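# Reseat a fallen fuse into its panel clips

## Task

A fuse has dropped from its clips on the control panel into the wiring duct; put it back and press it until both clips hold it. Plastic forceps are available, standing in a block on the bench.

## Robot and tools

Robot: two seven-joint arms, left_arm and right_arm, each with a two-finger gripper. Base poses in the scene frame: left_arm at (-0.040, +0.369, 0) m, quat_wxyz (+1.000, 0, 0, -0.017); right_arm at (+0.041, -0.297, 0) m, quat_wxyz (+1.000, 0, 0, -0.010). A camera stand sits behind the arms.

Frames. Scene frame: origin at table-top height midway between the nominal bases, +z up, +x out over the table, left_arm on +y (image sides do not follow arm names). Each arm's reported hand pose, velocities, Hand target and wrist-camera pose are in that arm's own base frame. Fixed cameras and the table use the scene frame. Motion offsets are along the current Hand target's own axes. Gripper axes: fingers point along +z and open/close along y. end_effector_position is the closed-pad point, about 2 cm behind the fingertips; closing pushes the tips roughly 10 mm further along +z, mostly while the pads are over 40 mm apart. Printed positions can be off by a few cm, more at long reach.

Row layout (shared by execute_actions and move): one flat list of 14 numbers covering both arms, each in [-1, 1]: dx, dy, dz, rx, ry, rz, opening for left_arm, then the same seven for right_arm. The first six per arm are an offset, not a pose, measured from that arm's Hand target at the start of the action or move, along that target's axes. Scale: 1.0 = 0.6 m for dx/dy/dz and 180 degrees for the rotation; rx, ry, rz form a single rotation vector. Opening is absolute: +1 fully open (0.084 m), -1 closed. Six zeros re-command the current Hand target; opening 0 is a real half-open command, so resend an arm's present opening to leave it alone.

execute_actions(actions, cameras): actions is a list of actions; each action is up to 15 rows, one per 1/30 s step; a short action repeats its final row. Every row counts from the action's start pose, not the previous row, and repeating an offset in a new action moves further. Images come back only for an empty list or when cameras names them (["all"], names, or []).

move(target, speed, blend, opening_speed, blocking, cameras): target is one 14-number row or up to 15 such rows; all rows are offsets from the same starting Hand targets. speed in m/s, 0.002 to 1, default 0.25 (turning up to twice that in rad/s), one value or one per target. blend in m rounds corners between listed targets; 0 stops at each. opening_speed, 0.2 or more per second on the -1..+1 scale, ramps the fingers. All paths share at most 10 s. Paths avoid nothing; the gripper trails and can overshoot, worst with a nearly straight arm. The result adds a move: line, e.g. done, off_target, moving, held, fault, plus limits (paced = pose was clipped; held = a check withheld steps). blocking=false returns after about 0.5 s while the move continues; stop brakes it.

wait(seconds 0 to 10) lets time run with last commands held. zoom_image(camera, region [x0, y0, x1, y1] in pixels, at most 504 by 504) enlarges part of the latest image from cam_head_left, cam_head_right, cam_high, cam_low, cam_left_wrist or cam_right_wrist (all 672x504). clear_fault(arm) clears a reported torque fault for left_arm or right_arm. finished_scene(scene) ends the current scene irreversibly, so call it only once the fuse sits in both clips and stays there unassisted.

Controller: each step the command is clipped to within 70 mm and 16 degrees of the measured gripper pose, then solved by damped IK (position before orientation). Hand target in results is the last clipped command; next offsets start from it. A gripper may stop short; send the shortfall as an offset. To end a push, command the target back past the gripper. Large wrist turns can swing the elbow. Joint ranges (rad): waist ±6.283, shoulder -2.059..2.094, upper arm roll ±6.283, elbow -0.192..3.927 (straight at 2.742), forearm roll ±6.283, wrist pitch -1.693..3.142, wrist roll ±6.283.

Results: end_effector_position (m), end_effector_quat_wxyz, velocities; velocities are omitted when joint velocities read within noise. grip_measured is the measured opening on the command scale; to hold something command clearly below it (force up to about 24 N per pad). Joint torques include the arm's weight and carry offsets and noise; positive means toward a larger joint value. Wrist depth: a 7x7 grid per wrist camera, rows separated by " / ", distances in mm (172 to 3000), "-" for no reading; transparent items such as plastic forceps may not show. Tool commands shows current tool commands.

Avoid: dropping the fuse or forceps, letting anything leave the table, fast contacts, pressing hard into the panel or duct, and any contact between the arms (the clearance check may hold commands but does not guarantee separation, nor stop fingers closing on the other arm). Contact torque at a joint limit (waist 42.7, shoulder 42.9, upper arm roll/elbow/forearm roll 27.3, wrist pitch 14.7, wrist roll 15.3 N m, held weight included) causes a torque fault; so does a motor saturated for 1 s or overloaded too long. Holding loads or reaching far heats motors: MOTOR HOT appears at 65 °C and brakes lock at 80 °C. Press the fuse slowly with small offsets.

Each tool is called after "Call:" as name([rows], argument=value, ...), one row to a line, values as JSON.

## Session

Call:
execute_actions(actions=[])

Call:
zoom_image(camera="cam_high", region=[200, 150, 500, 350])

Scene clock: 0.00 s.
left_arm: end_effector_position=(+0.2937, -0.1629, +0.1150) grip_measured=+1.00 end_effector_quat_wxyz=(-0.419, +0.244, +0.866, +0.124) | right_arm: end_effector_position=(+0.1875, -0.0906, +0.2090) grip_measured=+1.00 end_effector_quat_wxyz=(+0.650, -0.093, -0.669, +0.348)
Joint positions: left_arm=[-0.379 0.483 -0.17 1.31 0.076 1.741 3.1 0.084] | right_arm=[-1.859 -1.338 1.824 0.954 -0.017 1.929 2.53 0.084]
Joint velocities: within noise
Joint torques (N m): no reading
Wrist depth (mm): cam_left_wrist=[2457 2696 - 358 368 2738 2510 / 2474 566 570 382 397 581 585 / 477 481 467 415 428 471 496 / 402 403 406 405 408 412 414 / 358 358 360 350 363 364 367 / 312 313 314 315 317 319 319 / 284 279 286 287 288 290 290] | cam_right_wrist=[2749 - - - - 189 177 / - - - - - 190 178 / - - - - 207 193 180 / - - - - - 200 188 / - - - - 2874 2749 209 / - - - - 2948 2839 - / - - - - 2986 2828 2727]
Hand target: left_arm +0.2937, -0.1629, +0.1150; -0.419, +0.244, +0.866, +0.124 | right_arm +0.1875, -0.0906, +0.2090; +0.650, -0.093, -0.669, +0.348
Tool commands: left_gripper/opening=+1.0 right_gripper/opening=+1.0

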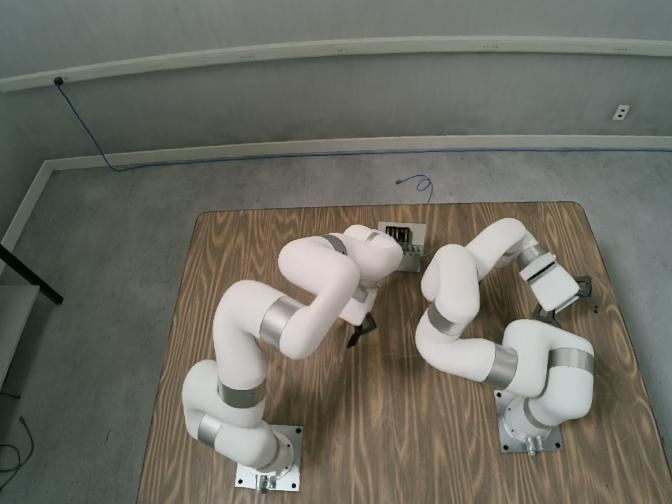

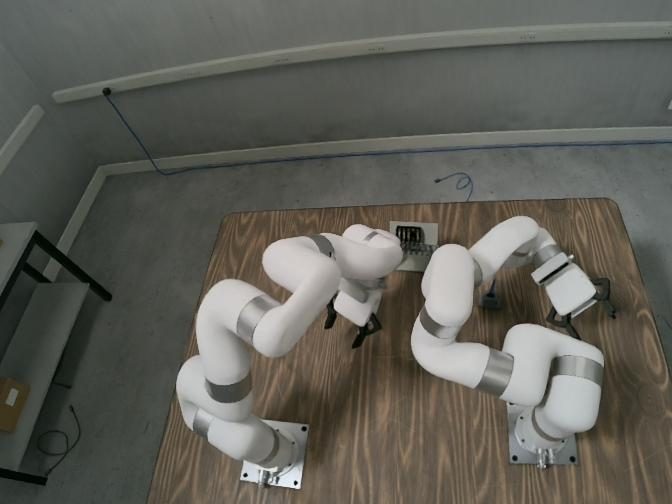

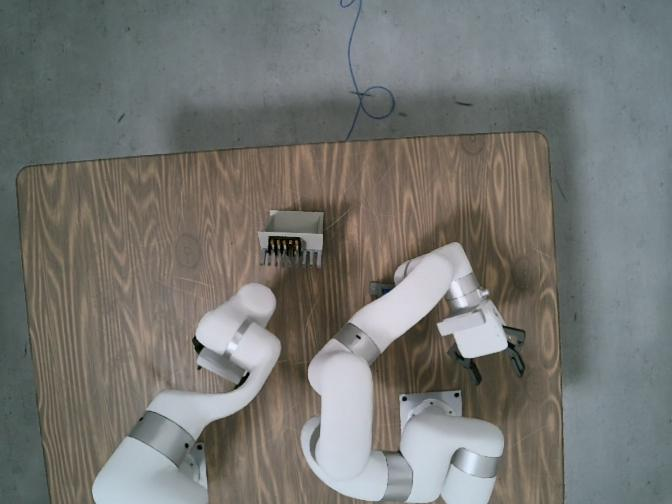

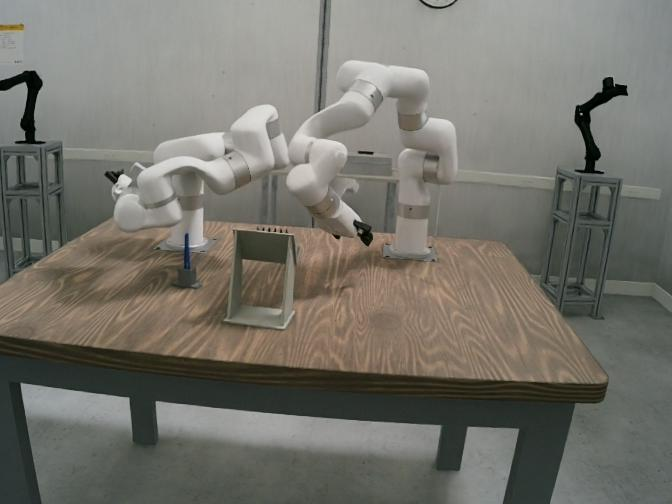

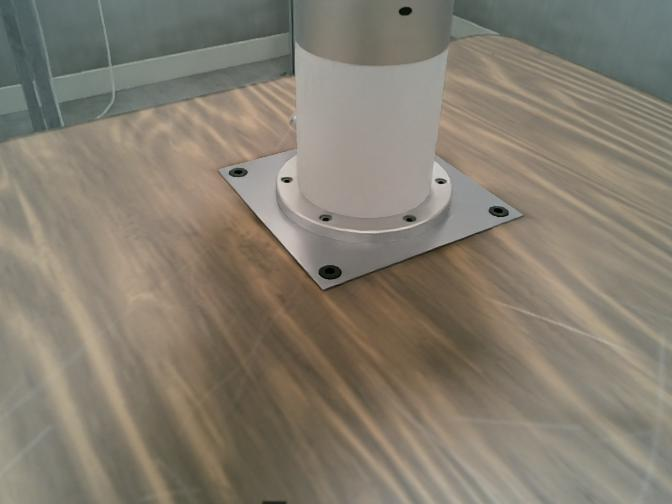

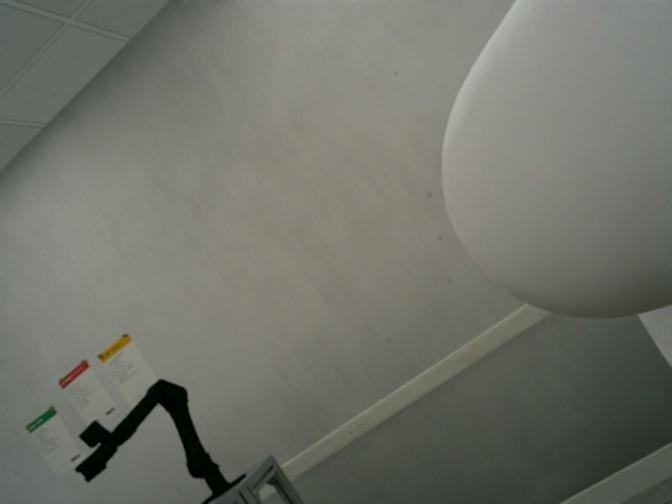

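Scaled by 1.680 from the camera's 672x504 image, which has a finer 960x720 frame.

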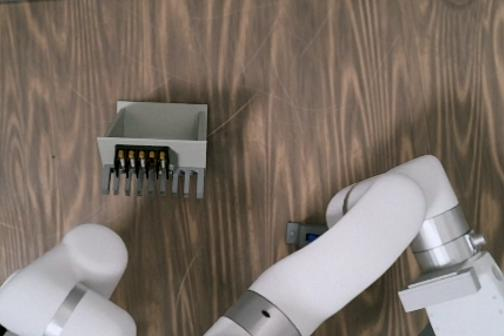

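Call:
move([
  [0.0323, 0.1317, -0.1723, 0.3296, 0.0628, -0.1132, 1, 0.2315, 0.0230, -0.2427, -0.3436, -0.4016, 0.0379, 1],
  [-0.1920, 0.2200, -0.2540, 0.6591, 0.1255, -0.2265, 1, 0.2425, 0.0798, -0.3445, 0.5845, -0.4396, -0.6697, 1],
], speed=0.4, blend=[0.02, 0], cameras=["all"])

Scene clock: 94.93 s.
left_arm: end_effector_position=(+0.5256, -0.1513, +0.1198) grip_measured=+1.00 end_effector_quat_wxyz=(+0.491, +0.510, -0.490, +0.508) | right_arm: end_effector_position=(+0.3448, +0.1002, +0.2800) grip_measured=+1.00 end_effector_quat_wxyz=(+0.002, +0.988, -0.154, +0.001)
Joint positions: left_arm=[0.179 0.782 0.03 1.327 -1.441 1.672 2.602 0.084] | right_arm=[-1.877 -1.771 0.653 1.039 1.211 2.448 5.682 0.084]
Joint torques (N m): left_arm=[0.73 -22.1 -2.14 9.89 -1.35 1.45 0.22] | right_arm=[-0.22 14.6 -12.08 0.86 0.29 -1.94 0.56]
Wrist depth (mm): cam_left_wrist=[- - - - - 499 - / - - - - - - - / - - - - - - - / - - - - - - - / - - 258 271 - - - / - - 258 256 769 896 914 / 525 - 259 368 546 556 561] | cam_right_wrist=[409 410 412 414 415 416 417 / 409 410 412 413 414 414 415 / 408 409 410 412 414 414 415 / 406 409 410 412 412 413 415 / 407 409 410 411 412 413 414 / 407 408 409 367 411 412 414 / 407 406 408 409 411 412 413]
Hand target: left_arm +0.5256, -0.1513, +0.1198; +0.491, +0.510, -0.490, +0.508 | right_arm +0.3448, +0.1002, +0.2800; +0.002, +0.988, -0.154, +0.001
Off the commanded pose: left_arm 0.000 m, 0 deg | right_arm 0.000 m, 0 deg.
move: done

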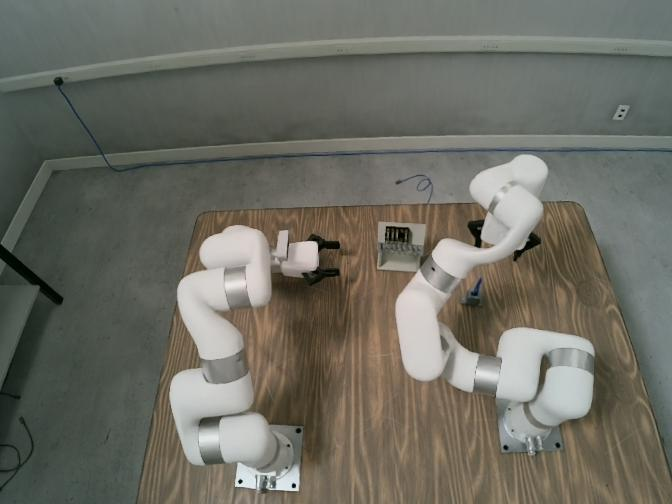

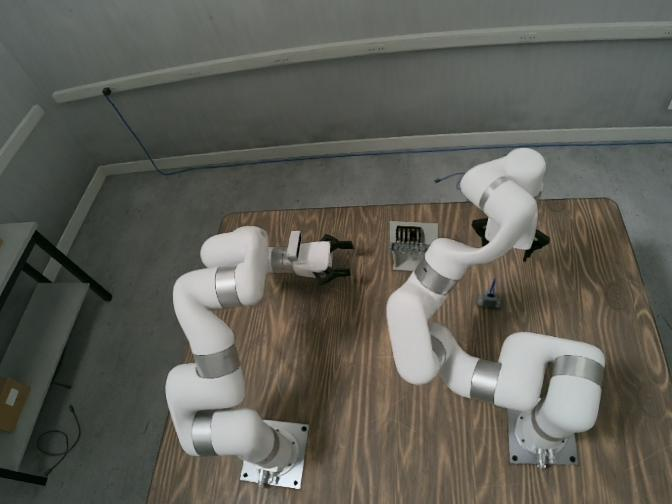

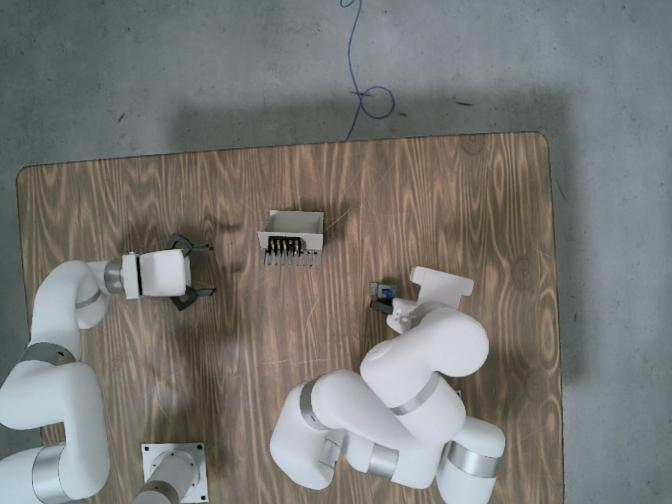

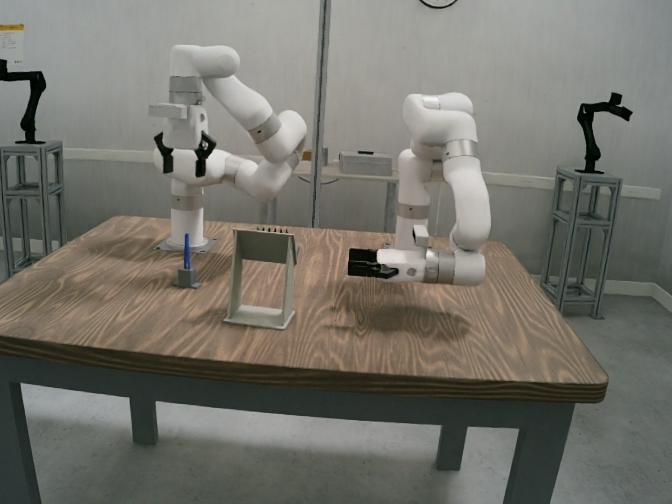

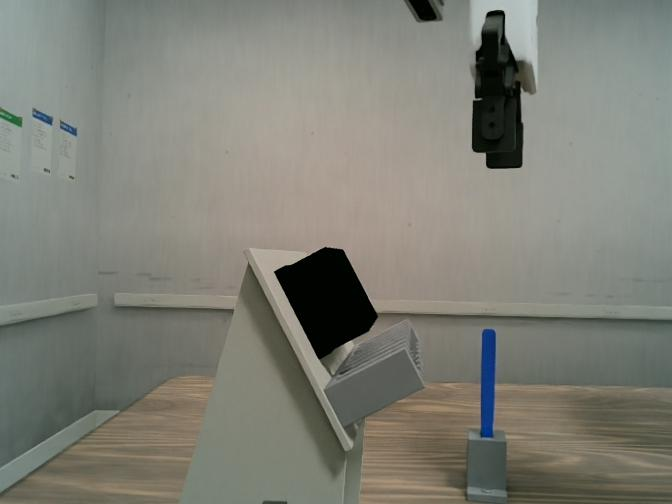

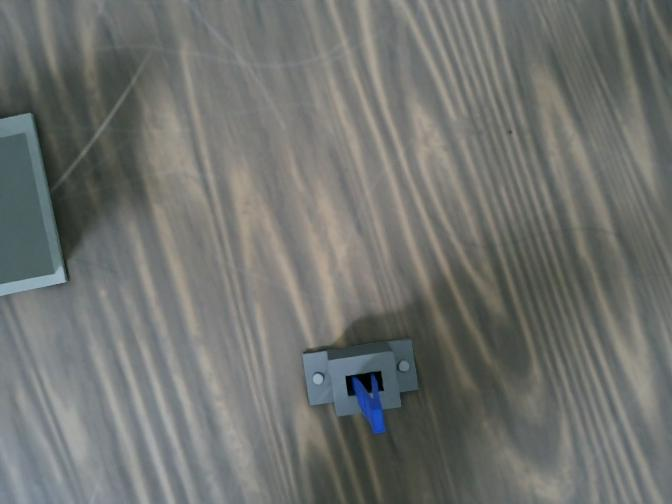

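Call:
zoom_image(camera="cam_right_wrist", region=[280, 320, 450, 450])

Call:
zoom_image(camera="cam_left_wrist", region=[220, 230, 520, 504])

Scaled by 2.965 from the camera's 672x504 image, which has a finer 960x720 frame.

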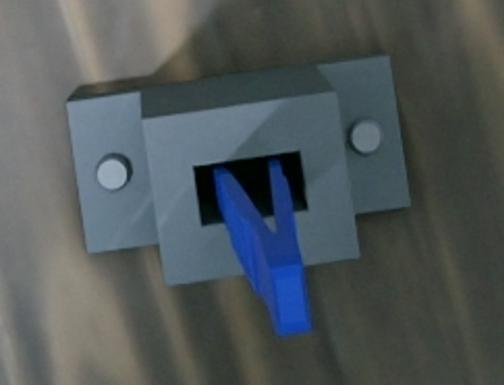

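Scaled by 1.680 from the camera's 672x504 image, which has a finer 960x720 frame.

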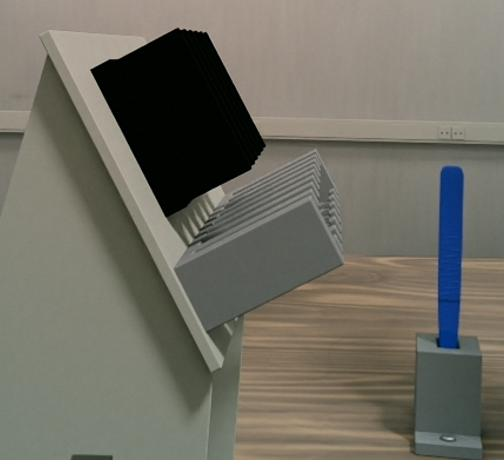

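Call:
move([
  [0, 0, 0, 0, 0, 0, -1, 0.0022, -0.0138, 0.2, 0, 0, -0.045, 1],
  [0, 0, 0, 0, 0, 0, -1, 0.0022, -0.0138, 0.3223, 0, 0, -0.045, 1],
], speed=[0.25, 0.15], blend=[0.01, 0], cameras=["cam_left_wrist", "cam_low", "cam_right_wrist"])

Call:
zoom_image(camera="cam_low", region=[120, 170, 260, 310])

Call:
zoom_image(camera="cam_left_wrist", region=[400, 200, 600, 504])

Scene clock: 115.63 s.
left_arm: end_effector_position=(+0.5256, -0.1513, +0.1198) grip_measured=-1.00 end_effector_quat_wxyz=(+0.491, +0.510, -0.490, +0.508) | right_arm: end_effector_position=(+0.3489, +0.1069, +0.0866) grip_measured=+1.00 end_effector_quat_wxyz=(+0.002, +0.996, -0.084, +0.001)
Joint positions: left_arm=[0.179 0.782 0.03 1.326 -1.441 1.672 2.602 0] | right_arm=[-1.457 -2.056 1.198 0.676 1.617 2.168 5.778 0.084]
Joint torques (N m): left_arm=[0.23 -22.27 -2.29 9.85 -1.15 1.62 0.16] | right_arm=[0.57 1.06 -13.66 -3.9 0.42 -2.24 0.43]
Wrist depth (mm): cam_left_wrist=[- - - - - 458 429 / - - - - 515 488 485 / - - - - 513 494 - / - - - - - 482 - / - - 258 271 - - - / - - 258 256 764 783 916 / 525 - 258 367 550 554 561] | cam_right_wrist=[216 217 218 219 219 220 221 / 216 217 217 218 219 220 220 / 216 216 217 218 218 219 220 / 215 216 217 218 218 219 220 / 215 216 217 217 218 219 219 / 215 215 216 217 217 218 219 / 214 215 216 216 173 218 219]
Hand target: left_arm +0.5256, -0.1513, +0.1198; +0.491, +0.510, -0.490, +0.508 | right_arm +0.3489, +0.1069, +0.0866; +0.002, +0.996, -0.084, +0.001
Off the commanded pose: left_arm 0.000 m, 0 deg | right_arm 0.000 m, 0 deg.
joint sent to its limit (right arm) — joint 2 (shoulder), lower limit. The joint targets still meet the commanded pose.
move: done; blend cut to 0 m at target 1
Images, in order (width x height): cam_low 672x504, cam_left_wrist 672x504, cam_right_wrist 672x504.

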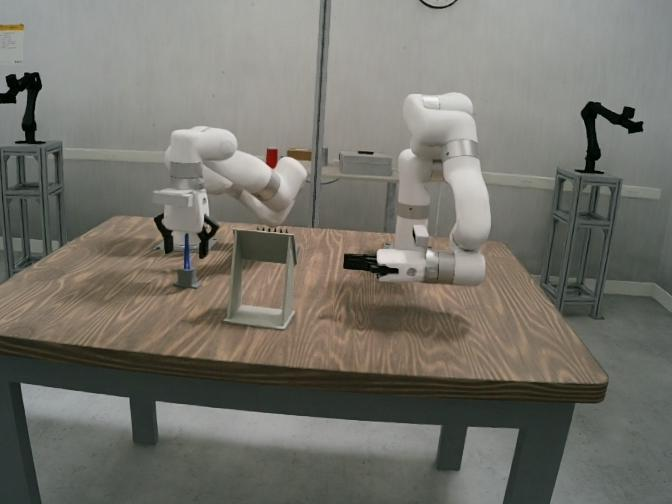

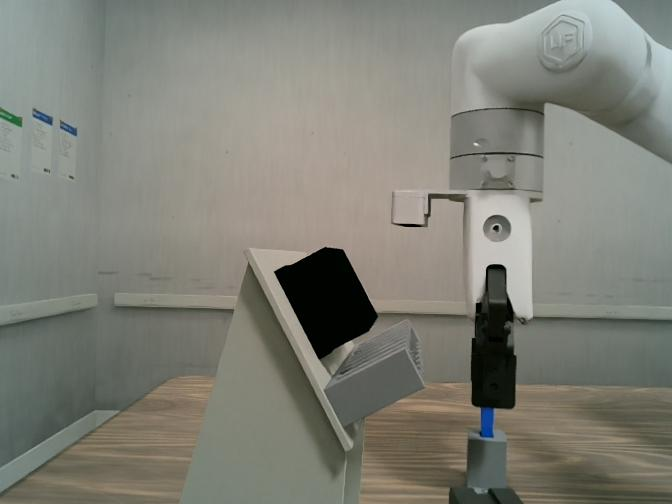

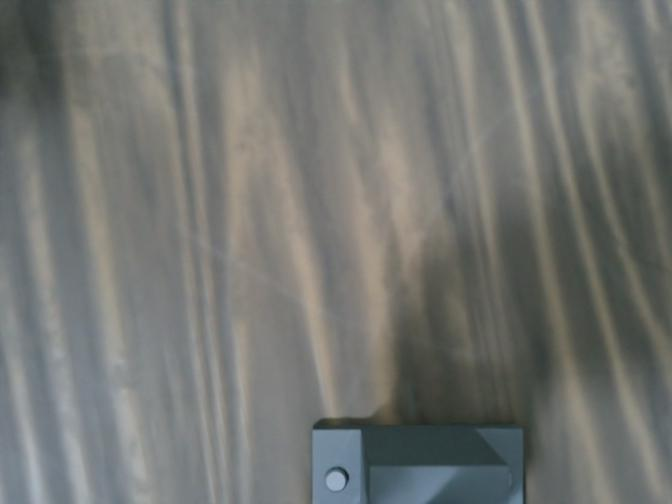

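Scaled by 3.600 from the camera's 672x504 image, which has a finer 960x720 frame.

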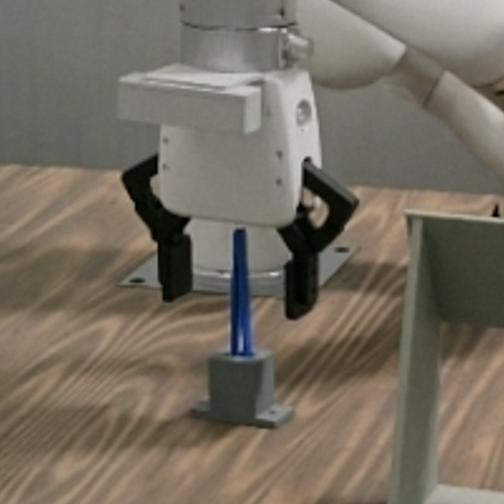

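Scaled by 1.658 from the camera's 672x504 image, which has a finer 960x720 frame.

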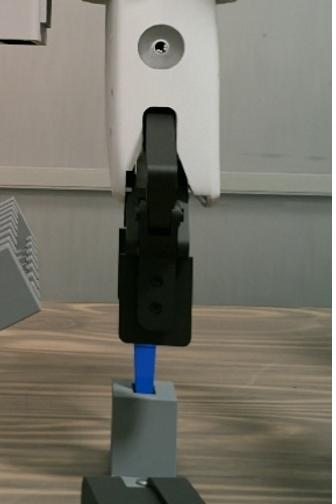

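Call:
move([
  [0,0,0,0,0,0,-1,0,0,0,0,0,0,-0.86],
  [0,0,0,0,0,0,-1,0,0,0,0,0,0,-1],
  [0,0,0,0,0,0,-1,0,0,-0.11,0,0,0,-1],
], speed=0.15, opening_speed=1.5, cameras=["cam_right_wrist","cam_low"])

Scene clock: 147.33 s.
left_arm: end_effector_position=(+0.5256, -0.1513, +0.1198) grip_measured=-1.00 end_effector_quat_wxyz=(+0.491, +0.510, -0.490, +0.508) | right_arm: end_effector_position=(+0.3487, +0.1072, +0.1525) grip_measured=-0.87 end_effector_quat_wxyz=(+0.002, +0.996, -0.084, +0.001)
Joint positions: left_arm=[0.179 0.782 0.03 1.326 -1.441 1.672 2.602 0] | right_arm=[-1.57 -1.936 1.008 0.767 1.428 2.214 5.707 0.006]
Joint torques (N m): left_arm=[0.44 -21.85 -2.24 9.8 -1.1 1.7 0.02] | right_arm=[-0.7 12.3 -14.2 -0.51 -0.05 -1.95 -0.04]
Wrist depth (mm): cam_left_wrist=[- - - - 521 491 492 / - - - - 517 491 - / - - - - - 482 - / - - - - - - - / - - 258 271 - - - / - - 258 256 879 903 912 / 525 - 259 368 549 557 563] | cam_right_wrist=[282 283 283 285 285 286 288 / 281 282 283 284 285 286 286 / 281 282 283 284 284 285 287 / 281 281 283 283 284 285 286 / 280 281 282 283 284 285 285 / 280 281 281 282 283 284 285 / 279 280 281 282 262 284 285]
Hand target: left_arm +0.5256, -0.1513, +0.1198; +0.491, +0.510, -0.490, +0.508 | right_arm +0.3487, +0.1072, +0.1526; +0.002, +0.996, -0.084, +0.001
Off the commanded pose: left_arm 0.000 m, 0 deg | right_arm 0.000 m, 0 deg.
move: done
Images, in order (width x height): cam_low 672x504, cam_right_wrist 672x504.

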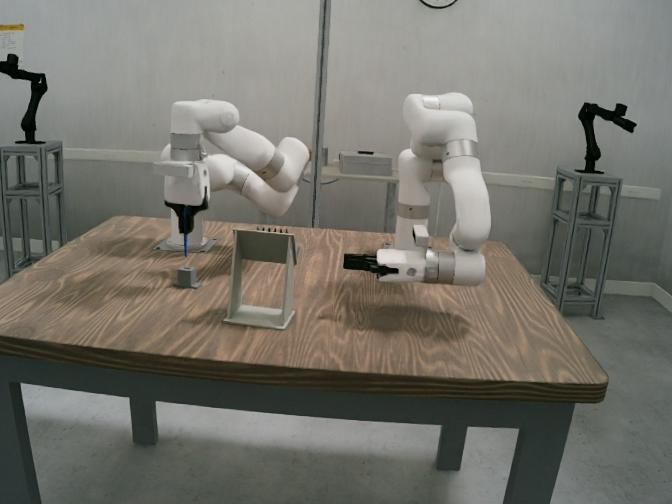

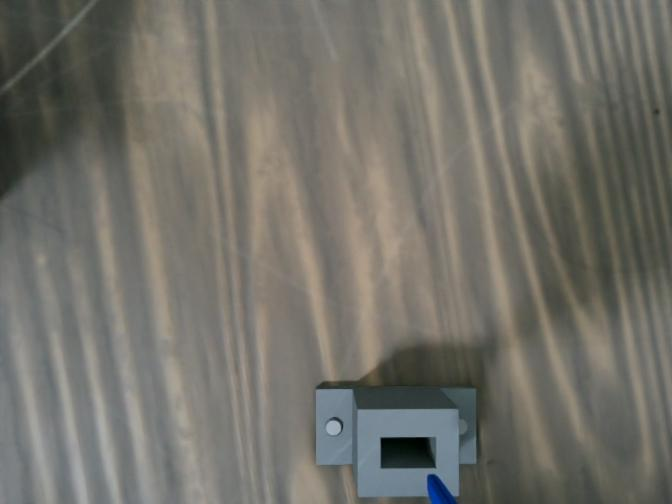

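Call:
move([
  [0,0,0,0,0,0,-1,-0.1125,-0.398,-0.0642,0.2768,0.2527,0.4235,-1],
], speed=0.25, cameras=["cam_right_wrist","cam_left_wrist"])

Scene clock: 196.67 s.
left_arm: end_effector_position=(+0.5256, -0.1513, +0.1198) grip_measured=-1.00 end_effector_quat_wxyz=(+0.491, +0.510, -0.490, +0.508) | right_arm: end_effector_position=(+0.3221, +0.3541, +0.1900) grip_measured=-0.87 end_effector_quat_wxyz=(-0.349, +0.580, -0.631, +0.379)
Joint positions: left_arm=[0.179 0.782 0.03 1.326 -1.441 1.672 2.602 0] | right_arm=[-0.812 -1.01 1.822 1.182 2.954 -0.567 6.284 0.006]
Joint torques (N m): left_arm=[0.32 -22.29 -2.02 9.89 -1.04 1.61 0.01] | right_arm=[-0.57 12.92 -15.49 8.18 -2.53 -1.27 0.14]
Wrist depth (mm): cam_left_wrist=[- - - - - - - / - - - - - - - / - - - - - - - / - - - - - - 272 / - - 258 271 - - - / - - 258 256 876 899 913 / 525 - 259 368 550 555 562] | cam_right_wrist=[1715 1838 1946 564 465 395 343 / 1686 1818 1935 560 463 393 341 / 1673 1772 1903 557 460 391 340 / 1642 - 288 288 425 372 339 / 1638 - 288 288 456 382 338 / 1626 - 282 281 454 382 337 / 1585 - 273 275 315 352 336]
Hand target: left_arm +0.5256, -0.1513, +0.1198; +0.491, +0.510, -0.490, +0.508 | right_arm +0.3221, +0.3541, +0.1900; -0.349, +0.580, -0.631, +0.379
Off the commanded pose: left_arm 0.000 m, 0 deg | right_arm 0.000 m, 0 deg.
joint sent to its limit (right arm) — joint 7 (wrist roll), upper limit. The joint targets still meet the commanded pose.
move: done; limits=paced
Images, in order (width x height): cam_left_wrist 672x504, cam_right_wrist 672x504.

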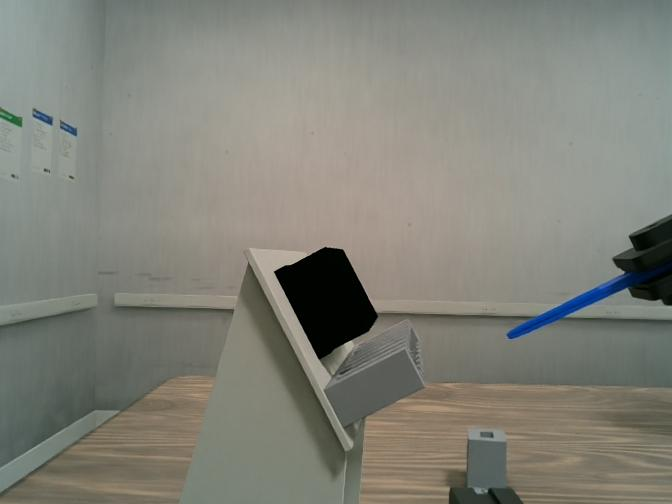

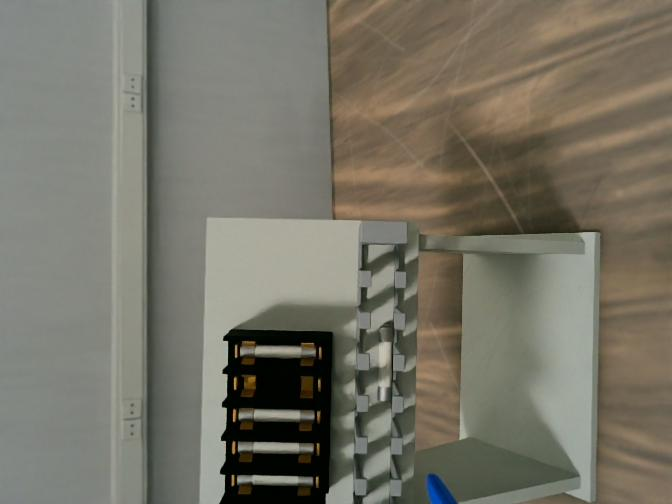

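Call:
zoom_image(camera="cam_right_wrist", region=[200, 210, 460, 504])

Scaled by 1.714 from the camera's 672x504 image, which has a finer 960x720 frame.

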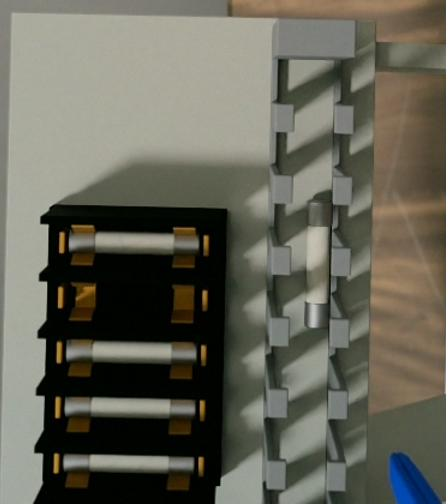

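Call:
zoom_image(camera="cam_left_wrist", region=[230, 220, 672, 480])

Call:
zoom_image(camera="cam_right_wrist", region=[190, 200, 430, 350])

Call:
zoom_image(camera="cam_right_wrist", region=[190, 354, 430, 504])

Scaled by 1.140 from the camera's 672x504 image, which has a finer 960x720 frame.

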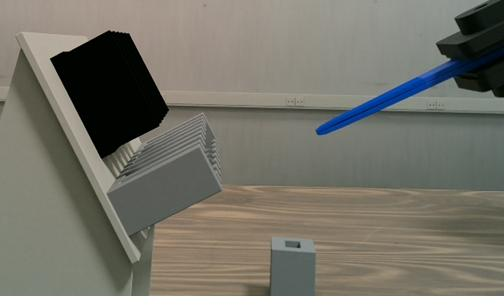

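Scaled by 2.100 from the camera's 672x504 image, which has a finer 960x720 frame.

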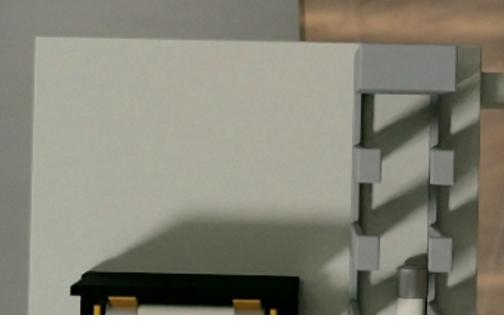

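Scaled by 2.100 from the camera's 672x504 image, which has a finer 960x720 frame.

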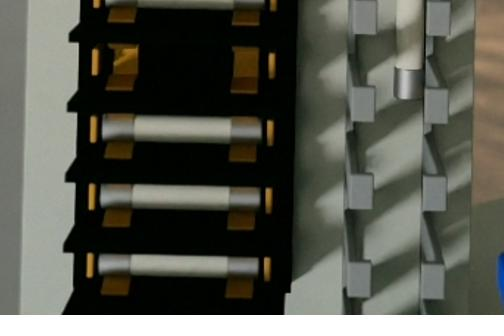

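Call:
move([
  [0,0,0,0,0,0,-1,0.0317,-0.1165,0.077,-0.1667,0,0,-1],
  [0,0,0,0,0,0,-1,0.0317,-0.1165,0.077,-0.1667,0,0,-0.77],
], speed=0.2, cameras=["cam_right_wrist","cam_left_wrist"])

Scene clock: 351.63 s.
left_arm: end_effector_position=(+0.5256, -0.1513, +0.1198) grip_measured=-1.00 end_effector_quat_wxyz=(+0.491, +0.510, -0.490, +0.508) | right_arm: end_effector_position=(+0.3938, +0.3290, +0.2301) grip_measured=-0.79 end_effector_quat_wxyz=(-0.187, +0.651, -0.708, +0.203)
Joint positions: left_arm=[0.179 0.782 0.03 1.326 -1.441 1.672 2.602 0] | right_arm=[-1.542 -0.517 2.216 1.559 3.111 -0.862 5.631 0.009]
Joint torques (N m): left_arm=[0.41 -21.92 -2.26 9.75 -1.14 1.57 -0.02] | right_arm=[-0.37 14.81 -7.29 15.1 -1.28 -1.25 0.03]
Wrist depth (mm): cam_left_wrist=[- - - - - 280 273 / - - - - - 299 289 / - - - - - - - / - - - - - - - / - - 258 271 - - - / - - 258 255 878 900 920 / 524 - 259 367 550 553 563] | cam_right_wrist=[1935 508 466 422 393 362 340 / 1898 505 465 420 392 360 339 / 1888 503 462 420 391 359 338 / 1833 502 450 409 382 358 337 / 1809 - 225 245 256 357 337 / 1795 - 225 240 262 357 336 / 1763 - 220 222 252 356 335]
Hand target: left_arm +0.5256, -0.1513, +0.1198; +0.491, +0.510, -0.490, +0.508 | right_arm +0.3938, +0.3290, +0.2301; -0.187, +0.651, -0.708, +0.203
Off the commanded pose: left_arm 0.000 m, 0 deg | right_arm 0.000 m, 0 deg.
move: done
Images, in order (width x height): cam_left_wrist 672x504, cam_right_wrist 672x504.

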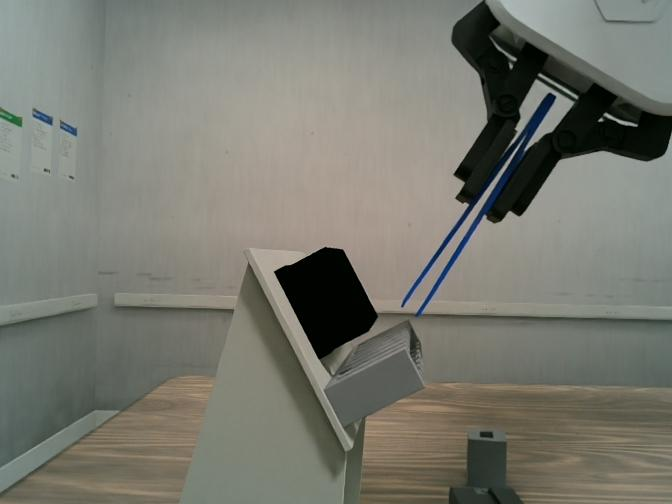

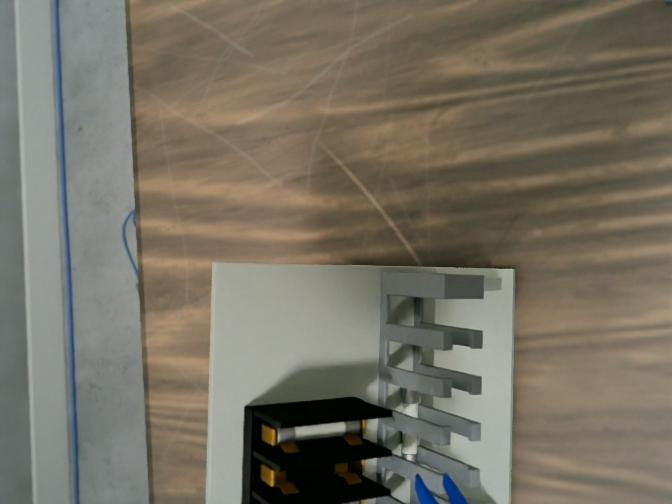

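Call:
zoom_image(camera="cam_right_wrist", region=[350, 340, 530, 504])

Call:
zoom_image(camera="cam_left_wrist", region=[280, 240, 480, 440])

Scaled by 2.800 from the camera's 672x504 image, which has a finer 960x720 frame.

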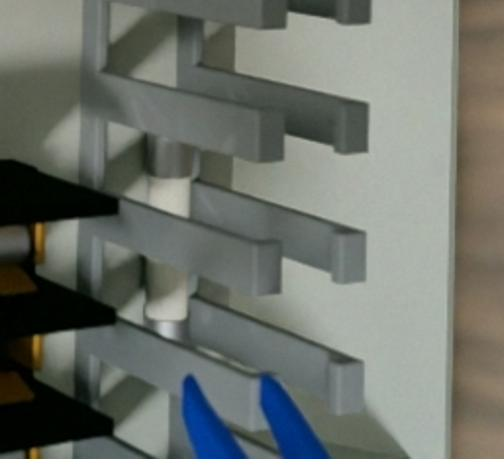

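Scaled by 2.520 from the camera's 672x504 image, which has a finer 960x720 frame.

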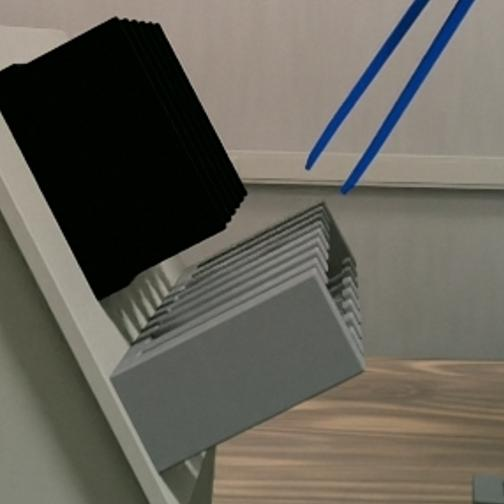

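Call:
zoom_image(camera="cam_right_wrist", region=[370, 380, 490, 504])

Scaled by 4.065 from the camera's 672x504 image, which has a finer 960x720 frame.

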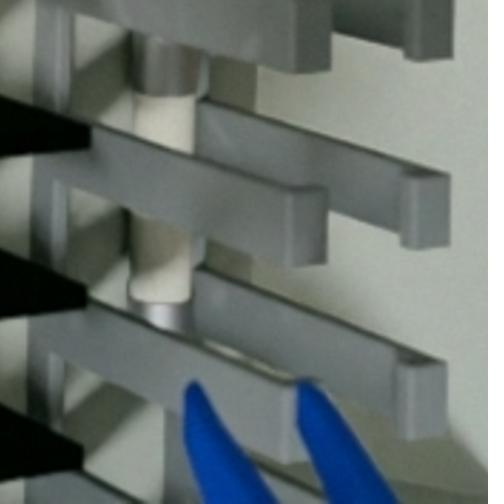

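Call:
move([
  [0,0,0,0,0,0,-1,0,-0.001,0.01,0,0,0,-0.765],
  [0,0,0,0,0,0,-1,0,-0.001,0.072,0,0,0,-0.765],
], speed=0.08, blend=[0.005,0], cameras=["cam_right_wrist","cam_left_wrist"])

Call:
zoom_image(camera="cam_right_wrist", region=[370, 380, 490, 504])

Call:
zoom_image(camera="cam_left_wrist", region=[280, 280, 440, 440])

Scene clock: 401.00 s.
left_arm: end_effector_position=(+0.5256, -0.1513, +0.1198) grip_measured=-1.00 end_effector_quat_wxyz=(+0.491, +0.510, -0.490, +0.508) | right_arm: end_effector_position=(+0.4172, +0.3270, +0.1938) grip_measured=-0.79 end_effector_quat_wxyz=(-0.187, +0.651, -0.708, +0.203)
Joint positions: left_arm=[0.179 0.782 0.03 1.326 -1.441 1.672 2.602 0] | right_arm=[-1.635 -0.585 2.264 1.559 3.162 -0.782 5.589 0.009]
Joint torques (N m): left_arm=[0.39 -21.74 -2.13 9.76 -1.29 1.68 0.07] | right_arm=[0.28 16.2 -7.64 14.55 -1.16 -0.91 -0.08]
Wrist depth (mm): cam_left_wrist=[- - - - 283 277 273 / - - - - 295 278 273 / - - - - 296 291 296 / - - 287 295 302 - - / - - 259 271 - - - / - - 258 255 871 901 914 / 525 - 259 367 550 556 562] | cam_right_wrist=[1842 454 418 378 352 324 305 / 1828 453 416 378 351 323 304 / 1813 449 415 376 350 322 303 / 1795 450 403 366 337 321 302 / - - 186 198 206 316 302 / - - 186 198 207 315 301 / - - 177 178 199 314 300]
Hand target: left_arm +0.5256, -0.1513, +0.1198; +0.491, +0.510, -0.490, +0.508 | right_arm +0.4172, +0.3270, +0.1937; -0.187, +0.651, -0.708, +0.203
Off the commanded pose: left_arm 0.000 m, 0 deg | right_arm 0.000 m, 0 deg.
move: done; blend cut to 0.003 m at target 1
Images, in order (width x height): cam_left_wrist 672x504, cam_right_wrist 672x504.

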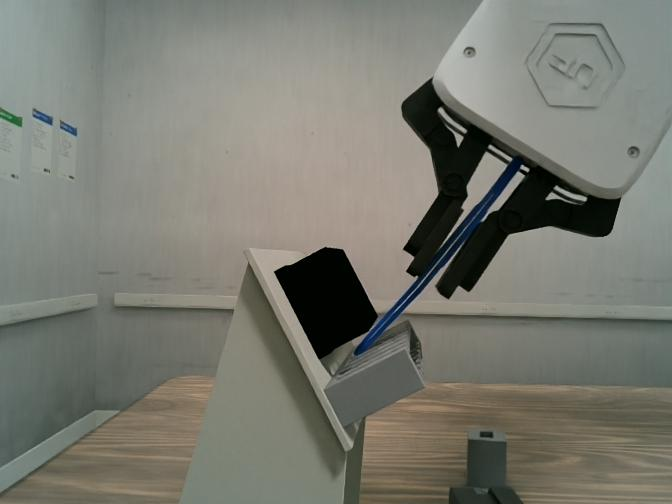

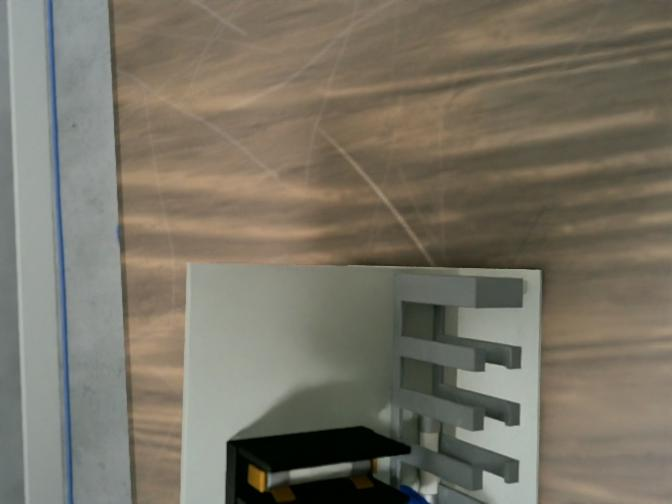

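Scaled by 4.065 from the camera's 672x504 image, which has a finer 960x720 frame.

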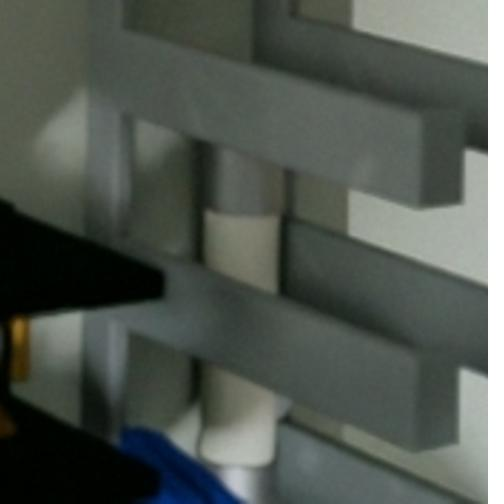

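Scaled by 3.150 from the camera's 672x504 image, which has a finer 960x720 frame.

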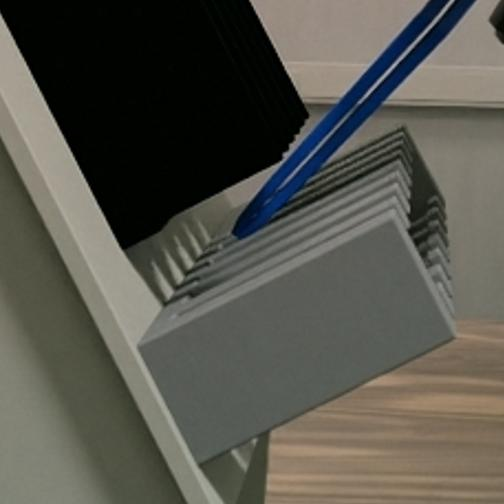

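Call:
move([
  [0,0,0,0,0,0,-1,0,0,-0.072,0,0,0,-0.765],
], speed=0.12, cameras=["cam_right_wrist","cam_left_wrist"])

Call:
zoom_image(camera="cam_right_wrist", region=[370, 380, 490, 504])

Scene clock: 444.80 s.
left_arm: end_effector_position=(+0.5256, -0.1513, +0.1198) grip_measured=-1.00 end_effector_quat_wxyz=(+0.491, +0.510, -0.490, +0.508) | right_arm: end_effector_position=(+0.3944, +0.3289, +0.2304) grip_measured=-0.79 end_effector_quat_wxyz=(-0.187, +0.651, -0.708, +0.203)
Joint positions: left_arm=[0.179 0.782 0.03 1.326 -1.441 1.672 2.602 0] | right_arm=[-1.544 -0.518 2.216 1.561 3.112 -0.863 5.629 0.009]
Joint torques (N m): left_arm=[0.34 -21.81 -2.2 9.82 -1.17 1.58 -0.03] | right_arm=[0.33 15.48 -7.77 14.61 -1.71 -1.13 0.34]
Wrist depth (mm): cam_left_wrist=[- - - - - 280 272 / - - - - - 299 288 / - - - - 306 304 - / - - - - - - - / - - 259 271 - - - / - - 258 255 870 894 918 / 526 - 259 367 550 557 565] | cam_right_wrist=[1951 509 467 423 394 362 340 / 1924 505 466 422 394 361 340 / 1882 504 464 419 392 360 338 / 1847 503 451 409 382 359 338 / 1795 - 225 245 256 358 337 / 1785 - 225 239 262 357 336 / 1745 - 220 222 253 356 335]
Hand target: left_arm +0.5256, -0.1513, +0.1198; +0.491, +0.510, -0.490, +0.508 | right_arm +0.3944, +0.3289, +0.2304; -0.187, +0.651, -0.708, +0.203
Off the commanded pose: left_arm 0.000 m, 0 deg | right_arm 0.000 m, 0 deg.
move: done
Images, in order (width x height): cam_left_wrist 672x504, cam_right_wrist 672x504.

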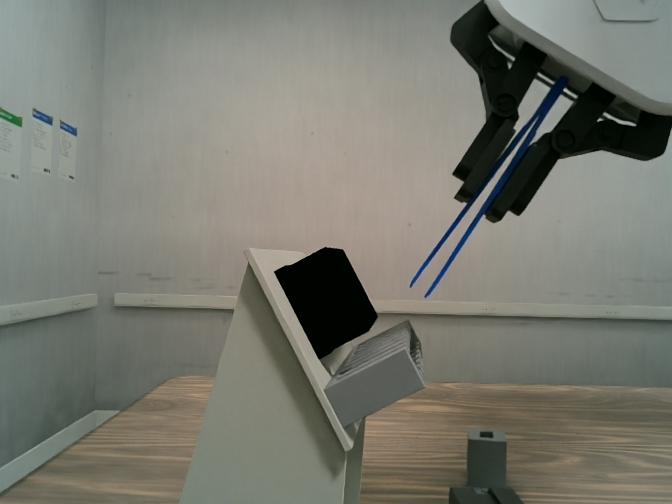

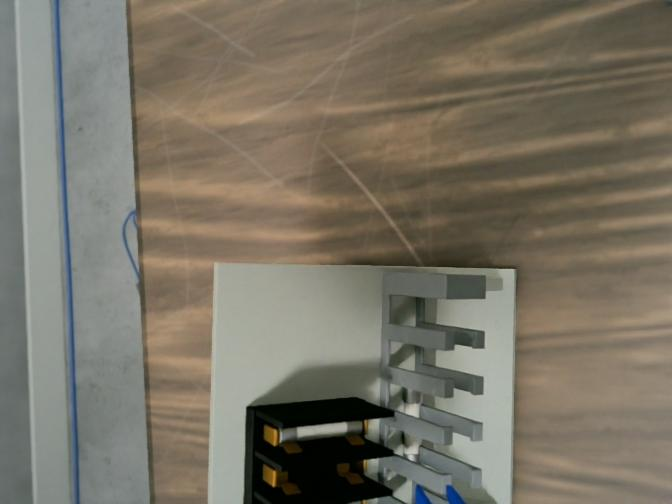

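Scaled by 4.065 from the camera's 672x504 image, which has a finer 960x720 frame.

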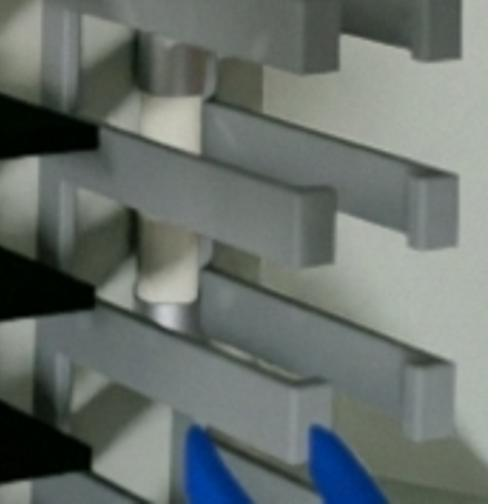

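Call:
zoom_image(camera="cam_right_wrist", region=[410, 460, 470, 504])

Call:
zoom_image(camera="cam_left_wrist", region=[400, 60, 620, 300])

Scaled by 8.400 from the camera's 672x504 image, which has a finer 960x720 frame.

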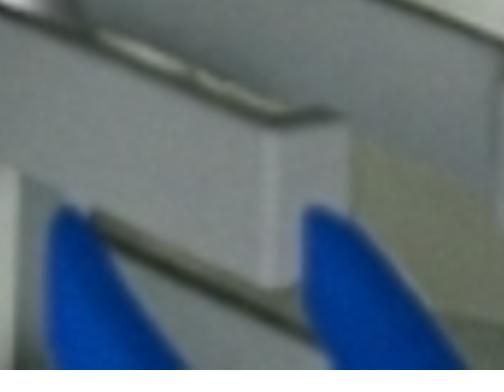

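Scaled by 2.100 from the camera's 672x504 image, which has a finer 960x720 frame.

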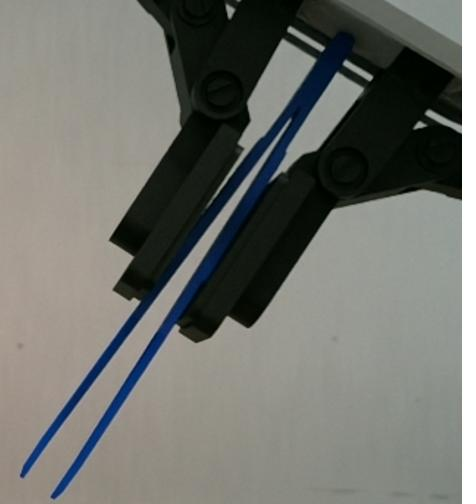

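Call:
move([
  [0,0,0,0,0,0,-1,0.0025,0.0025,0.01,0,0,0,-0.775],
  [0,0,0,0,0,0,-1,0.0025,0.0025,0.0833,0,0,0,-0.775],
], speed=0.08, blend=[0.003,0], cameras=["cam_right_wrist","cam_left_wrist"])

Call:
zoom_image(camera="cam_right_wrist", region=[370, 380, 490, 504])

Scene clock: 596.17 s.
left_arm: end_effector_position=(+0.5256, -0.1513, +0.1198) grip_measured=-1.00 end_effector_quat_wxyz=(+0.491, +0.510, -0.490, +0.508) | right_arm: end_effector_position=(+0.4193, +0.3253, +0.1872) grip_measured=-0.80 end_effector_quat_wxyz=(-0.187, +0.651, -0.708, +0.203)
Joint positions: left_arm=[0.179 0.782 0.03 1.326 -1.441 1.672 2.602 0] | right_arm=[-1.642 -0.591 2.269 1.548 3.166 -0.764 5.586 0.009]
Joint torques (N m): left_arm=[0.51 -21.57 -2.35 9.89 -1.31 1.67 0.08] | right_arm=[-0.49 15.99 -7.95 14.83 -1.32 -0.8 -0.07]
Wrist depth (mm): cam_left_wrist=[- - - - - 279 275 / - - - - 283 279 275 / - - - - 302 283 279 / - - - 296 296 - - / - - 259 271 - - - / - - 258 255 875 895 912 / 526 - 259 367 548 553 564] | cam_right_wrist=[1838 446 409 370 345 317 298 / 1809 443 407 369 343 316 297 / 1790 441 405 368 343 315 296 / - 440 395 358 330 314 296 / - - 180 192 205 309 295 / - - 180 192 200 308 294 / - - 177 181 200 307 293]
Hand target: left_arm +0.5256, -0.1513, +0.1198; +0.491, +0.510, -0.490, +0.508 | right_arm +0.4194, +0.3253, +0.1872; -0.187, +0.651, -0.708, +0.203
Off the commanded pose: left_arm 0.000 m, 0 deg | right_arm 0.000 m, 0 deg.
move: done
Images, in order (width x height): cam_left_wrist 672x504, cam_right_wrist 672x504.

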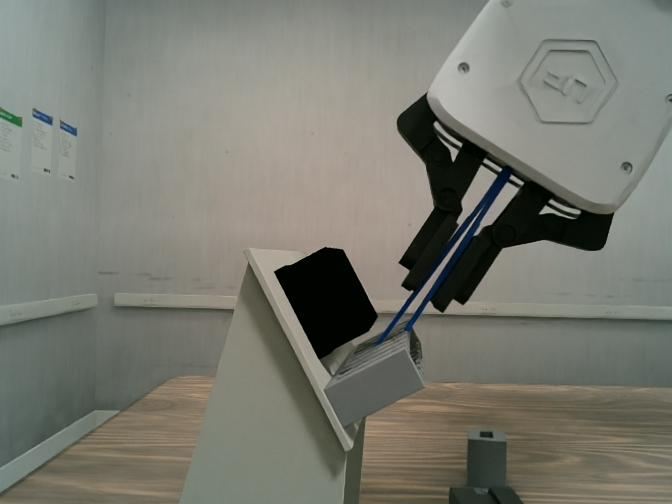

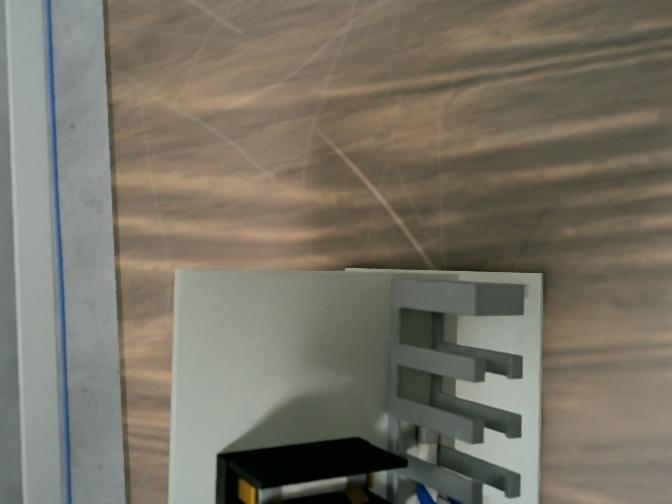

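Scaled by 4.065 from the camera's 672x504 image, which has a finer 960x720 frame.

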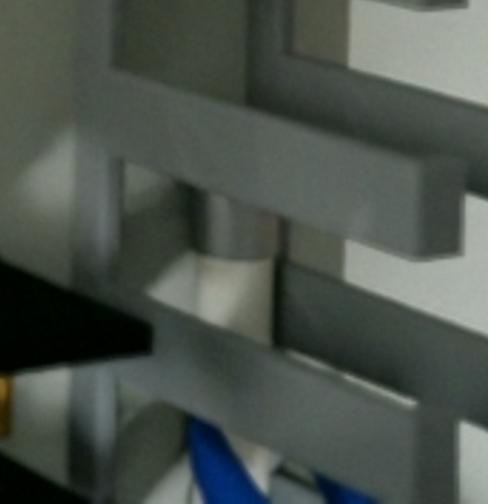

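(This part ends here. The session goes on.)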